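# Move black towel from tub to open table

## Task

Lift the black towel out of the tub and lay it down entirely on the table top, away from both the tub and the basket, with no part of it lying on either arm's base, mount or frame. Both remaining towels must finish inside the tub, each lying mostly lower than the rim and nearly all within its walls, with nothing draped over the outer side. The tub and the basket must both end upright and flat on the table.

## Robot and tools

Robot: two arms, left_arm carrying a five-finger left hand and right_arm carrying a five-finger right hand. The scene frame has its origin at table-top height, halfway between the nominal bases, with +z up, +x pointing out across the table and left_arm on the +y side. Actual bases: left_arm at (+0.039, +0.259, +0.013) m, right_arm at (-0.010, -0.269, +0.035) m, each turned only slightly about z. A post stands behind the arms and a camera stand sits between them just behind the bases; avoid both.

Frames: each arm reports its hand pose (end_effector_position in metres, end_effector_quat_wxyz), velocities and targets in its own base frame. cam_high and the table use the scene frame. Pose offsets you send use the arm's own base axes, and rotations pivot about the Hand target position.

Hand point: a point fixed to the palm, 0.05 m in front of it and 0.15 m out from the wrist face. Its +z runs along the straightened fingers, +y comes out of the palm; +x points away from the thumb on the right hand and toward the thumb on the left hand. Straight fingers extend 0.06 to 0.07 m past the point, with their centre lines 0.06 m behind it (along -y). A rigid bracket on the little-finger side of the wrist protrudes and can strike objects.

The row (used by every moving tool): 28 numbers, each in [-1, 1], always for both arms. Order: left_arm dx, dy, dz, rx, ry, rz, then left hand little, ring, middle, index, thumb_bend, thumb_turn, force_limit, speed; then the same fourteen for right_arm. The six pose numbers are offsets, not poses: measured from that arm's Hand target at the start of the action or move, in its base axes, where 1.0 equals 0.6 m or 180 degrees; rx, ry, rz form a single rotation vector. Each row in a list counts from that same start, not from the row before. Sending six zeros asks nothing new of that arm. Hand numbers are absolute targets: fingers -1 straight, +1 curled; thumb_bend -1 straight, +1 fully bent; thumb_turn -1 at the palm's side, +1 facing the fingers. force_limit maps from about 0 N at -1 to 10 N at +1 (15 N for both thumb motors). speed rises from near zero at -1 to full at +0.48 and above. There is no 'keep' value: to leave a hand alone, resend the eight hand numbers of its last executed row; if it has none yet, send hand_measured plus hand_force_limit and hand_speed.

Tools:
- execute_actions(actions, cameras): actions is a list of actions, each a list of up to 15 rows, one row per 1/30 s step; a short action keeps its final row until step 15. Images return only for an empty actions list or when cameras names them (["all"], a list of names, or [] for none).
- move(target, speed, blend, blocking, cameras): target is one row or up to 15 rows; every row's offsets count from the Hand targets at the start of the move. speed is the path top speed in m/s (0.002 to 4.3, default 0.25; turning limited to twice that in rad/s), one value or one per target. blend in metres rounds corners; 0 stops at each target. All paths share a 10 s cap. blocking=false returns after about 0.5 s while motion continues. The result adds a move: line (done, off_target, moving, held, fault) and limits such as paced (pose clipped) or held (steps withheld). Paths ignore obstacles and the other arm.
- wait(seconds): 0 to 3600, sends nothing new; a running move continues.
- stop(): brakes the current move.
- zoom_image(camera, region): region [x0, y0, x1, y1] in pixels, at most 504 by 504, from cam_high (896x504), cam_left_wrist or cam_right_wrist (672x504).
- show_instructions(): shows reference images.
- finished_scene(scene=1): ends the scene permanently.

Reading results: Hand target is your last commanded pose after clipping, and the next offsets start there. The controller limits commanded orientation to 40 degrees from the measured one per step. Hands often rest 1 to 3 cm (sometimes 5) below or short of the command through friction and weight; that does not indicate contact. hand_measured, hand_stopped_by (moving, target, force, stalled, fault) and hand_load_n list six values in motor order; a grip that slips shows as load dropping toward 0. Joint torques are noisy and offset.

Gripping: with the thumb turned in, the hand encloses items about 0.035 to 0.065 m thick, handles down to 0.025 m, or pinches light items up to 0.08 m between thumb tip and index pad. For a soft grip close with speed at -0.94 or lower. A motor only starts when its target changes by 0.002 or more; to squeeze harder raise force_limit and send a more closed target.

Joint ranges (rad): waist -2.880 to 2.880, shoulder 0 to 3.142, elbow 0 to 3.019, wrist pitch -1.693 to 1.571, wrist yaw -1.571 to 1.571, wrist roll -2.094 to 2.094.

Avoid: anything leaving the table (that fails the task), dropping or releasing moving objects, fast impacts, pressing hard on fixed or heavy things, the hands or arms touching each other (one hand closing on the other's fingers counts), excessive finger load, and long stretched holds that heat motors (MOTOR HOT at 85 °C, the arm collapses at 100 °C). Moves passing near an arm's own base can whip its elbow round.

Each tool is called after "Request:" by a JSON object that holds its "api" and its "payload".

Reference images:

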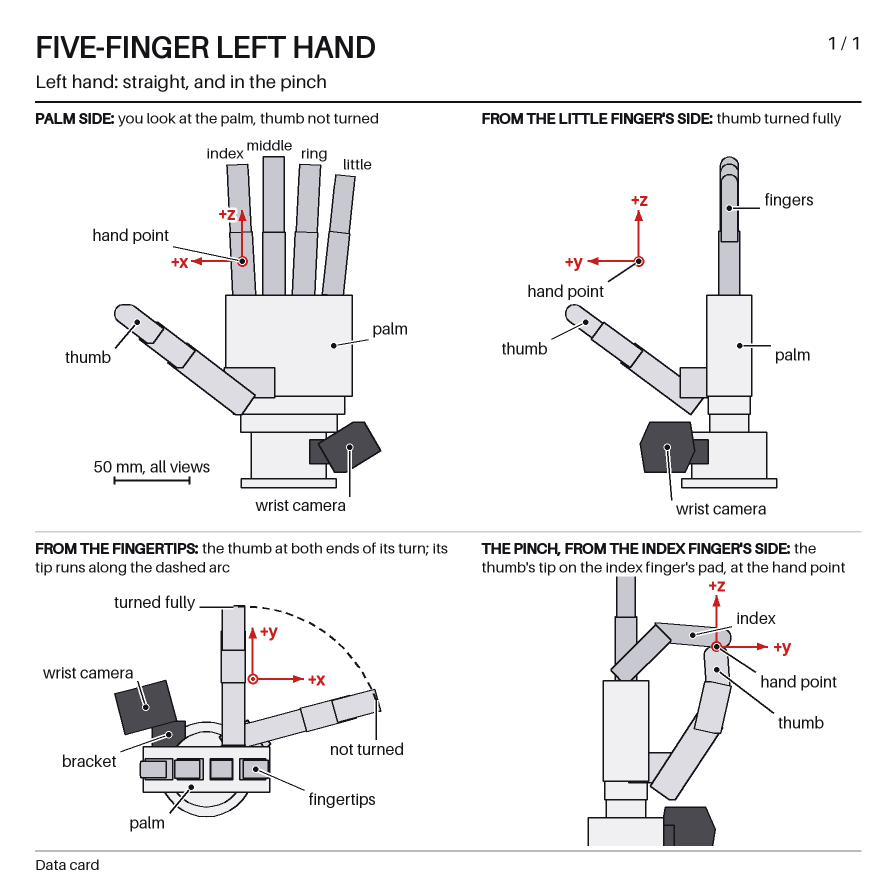

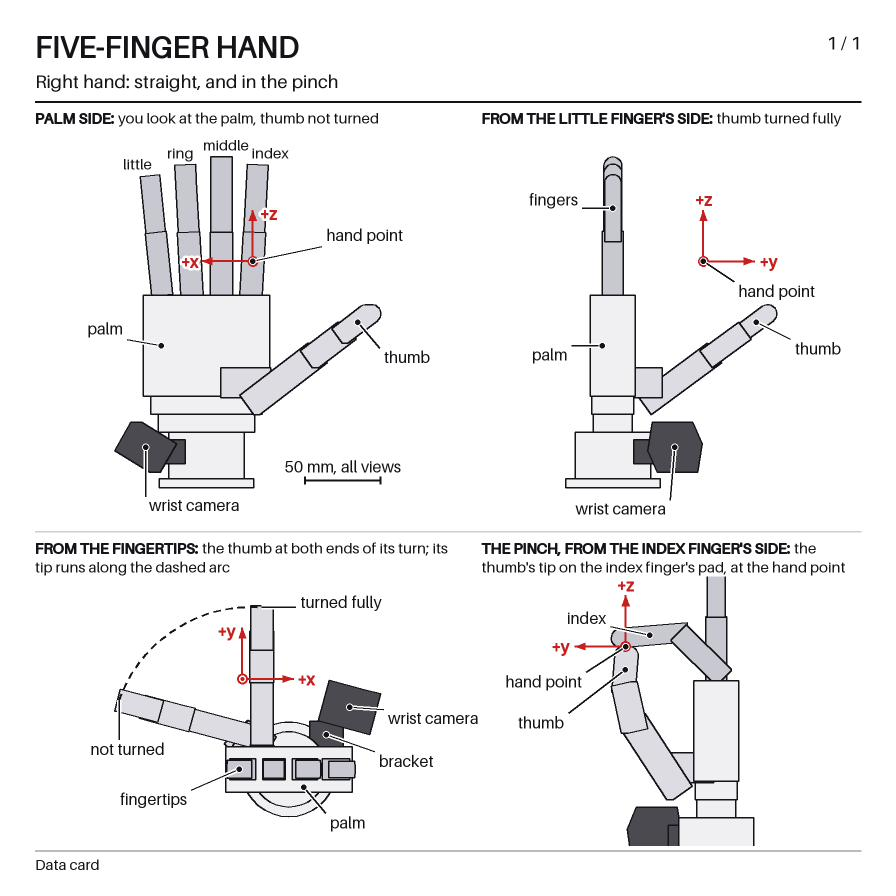

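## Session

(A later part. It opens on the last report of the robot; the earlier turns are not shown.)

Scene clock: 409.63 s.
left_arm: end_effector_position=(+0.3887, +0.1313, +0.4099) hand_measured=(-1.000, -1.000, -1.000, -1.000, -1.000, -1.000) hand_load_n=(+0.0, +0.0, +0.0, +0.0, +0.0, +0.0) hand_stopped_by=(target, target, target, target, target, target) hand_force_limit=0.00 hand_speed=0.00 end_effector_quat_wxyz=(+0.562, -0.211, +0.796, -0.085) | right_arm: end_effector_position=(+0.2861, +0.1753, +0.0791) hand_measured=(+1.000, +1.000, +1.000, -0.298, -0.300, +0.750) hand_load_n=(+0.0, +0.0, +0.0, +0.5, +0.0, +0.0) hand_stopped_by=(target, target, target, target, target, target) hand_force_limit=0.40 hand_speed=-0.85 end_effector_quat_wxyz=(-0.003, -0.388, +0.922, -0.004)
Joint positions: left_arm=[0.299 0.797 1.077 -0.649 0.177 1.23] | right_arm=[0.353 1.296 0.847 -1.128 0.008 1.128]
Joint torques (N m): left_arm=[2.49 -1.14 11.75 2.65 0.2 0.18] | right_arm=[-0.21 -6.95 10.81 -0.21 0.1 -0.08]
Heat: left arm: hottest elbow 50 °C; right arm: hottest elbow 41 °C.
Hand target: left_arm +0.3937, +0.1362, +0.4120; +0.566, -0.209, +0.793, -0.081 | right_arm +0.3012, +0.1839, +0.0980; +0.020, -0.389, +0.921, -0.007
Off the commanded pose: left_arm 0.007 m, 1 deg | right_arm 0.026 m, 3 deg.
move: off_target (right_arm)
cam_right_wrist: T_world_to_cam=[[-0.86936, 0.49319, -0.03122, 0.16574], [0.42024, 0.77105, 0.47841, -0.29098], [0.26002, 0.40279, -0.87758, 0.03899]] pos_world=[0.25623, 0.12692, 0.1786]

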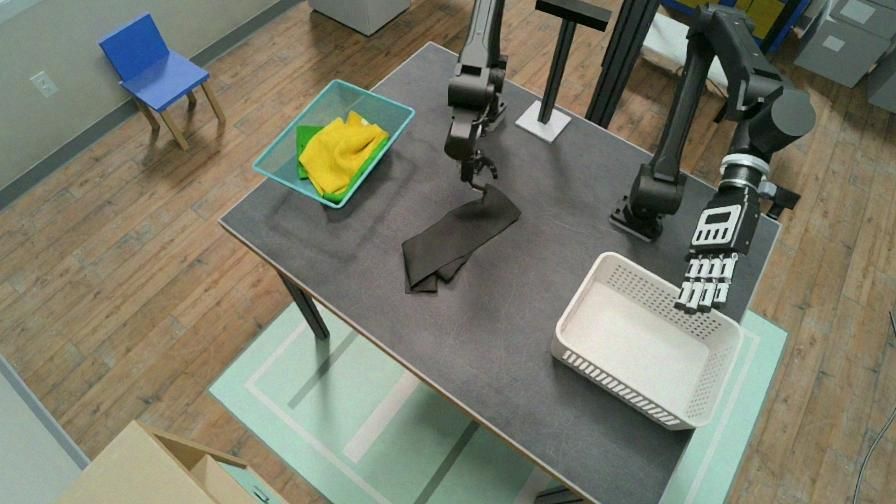

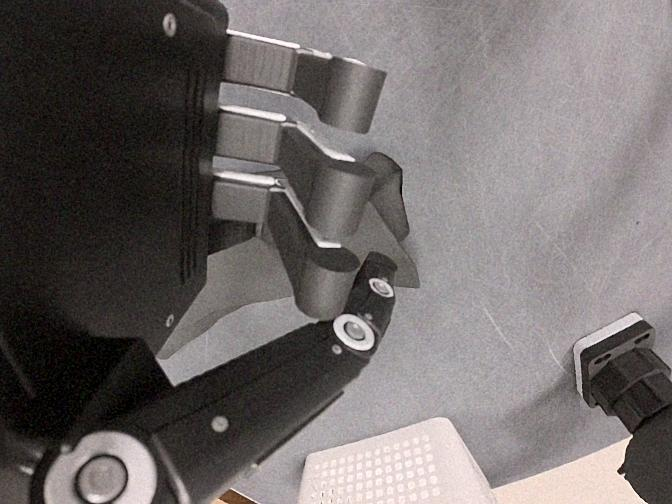

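Request:
{"api": "move", "payload": {"target": [0,0,0,0,0,0,-1,-1,-1,-1,-1,-1,0,0,-0.05,0,0.3,0,0,0,1,1,1,-0.6,-0.3,0.75,0.4,-0.85], "cameras": ["cam_high"], "speed": 0.08}}

Request:
{"api": "zoom_image", "payload": {"camera": "cam_high", "region": [380, 130, 560, 310]}}

Scene clock: 417.00 s.
left_arm: end_effector_position=(+0.3887, +0.1313, +0.4099) hand_measured=(-1.000, -1.000, -1.000, -1.000, -1.000, -1.000) hand_load_n=(+0.0, +0.0, +0.0, +0.0, +0.0, +0.0) hand_stopped_by=(target, target, target, target, target, target) hand_force_limit=0.00 hand_speed=0.00 end_effector_quat_wxyz=(+0.562, -0.211, +0.796, -0.085) | right_arm: end_effector_position=(+0.2651, +0.1772, +0.2567) hand_measured=(+1.000, +1.000, +1.000, -0.600, -0.300, +0.750) hand_load_n=(+0.0, +0.0, +0.5, +0.0, +0.0, +0.0) hand_stopped_by=(target, target, target, target, target, target) hand_force_limit=0.40 hand_speed=-0.85 end_effector_quat_wxyz=(-0.004, -0.387, +0.922, -0.004)
Joint positions: left_arm=[0.299 0.797 1.077 -0.649 0.177 1.23] | right_arm=[0.383 1.149 1.205 -1.635 0.009 1.16]
Joint torques (N m): left_arm=[2.55 -0.67 11.97 2.52 0.19 0.12] | right_arm=[0.09 -5.71 11.99 -0.16 0.1 -0.06]
Heat: left arm: hottest elbow 49 °C; right arm: hottest elbow 42 °C.
Hand target: left_arm +0.3937, +0.1362, +0.4120; +0.566, -0.209, +0.793, -0.081 | right_arm +0.2712, +0.1838, +0.2780; +0.020, -0.389, +0.921, -0.007
Off the commanded pose: left_arm 0.007 m, 1 deg | right_arm 0.023 m, 3 deg.
move: off_target (right_arm)

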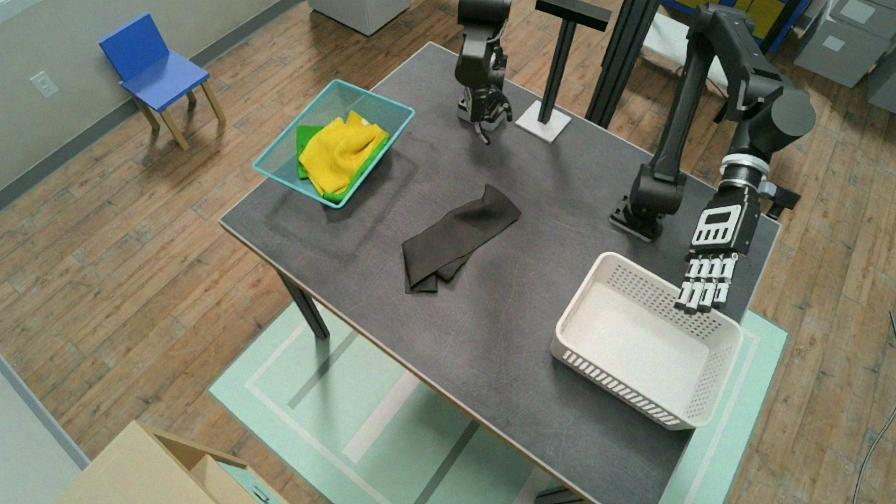

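Scaled by 2.800 from the camera's image (finer frame: 1280x720).

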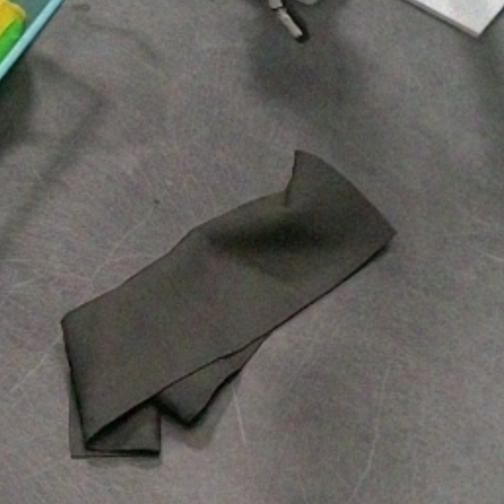

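Request:
{"api": "finished_scene", "payload": {}}

The scene is finished: the task was done.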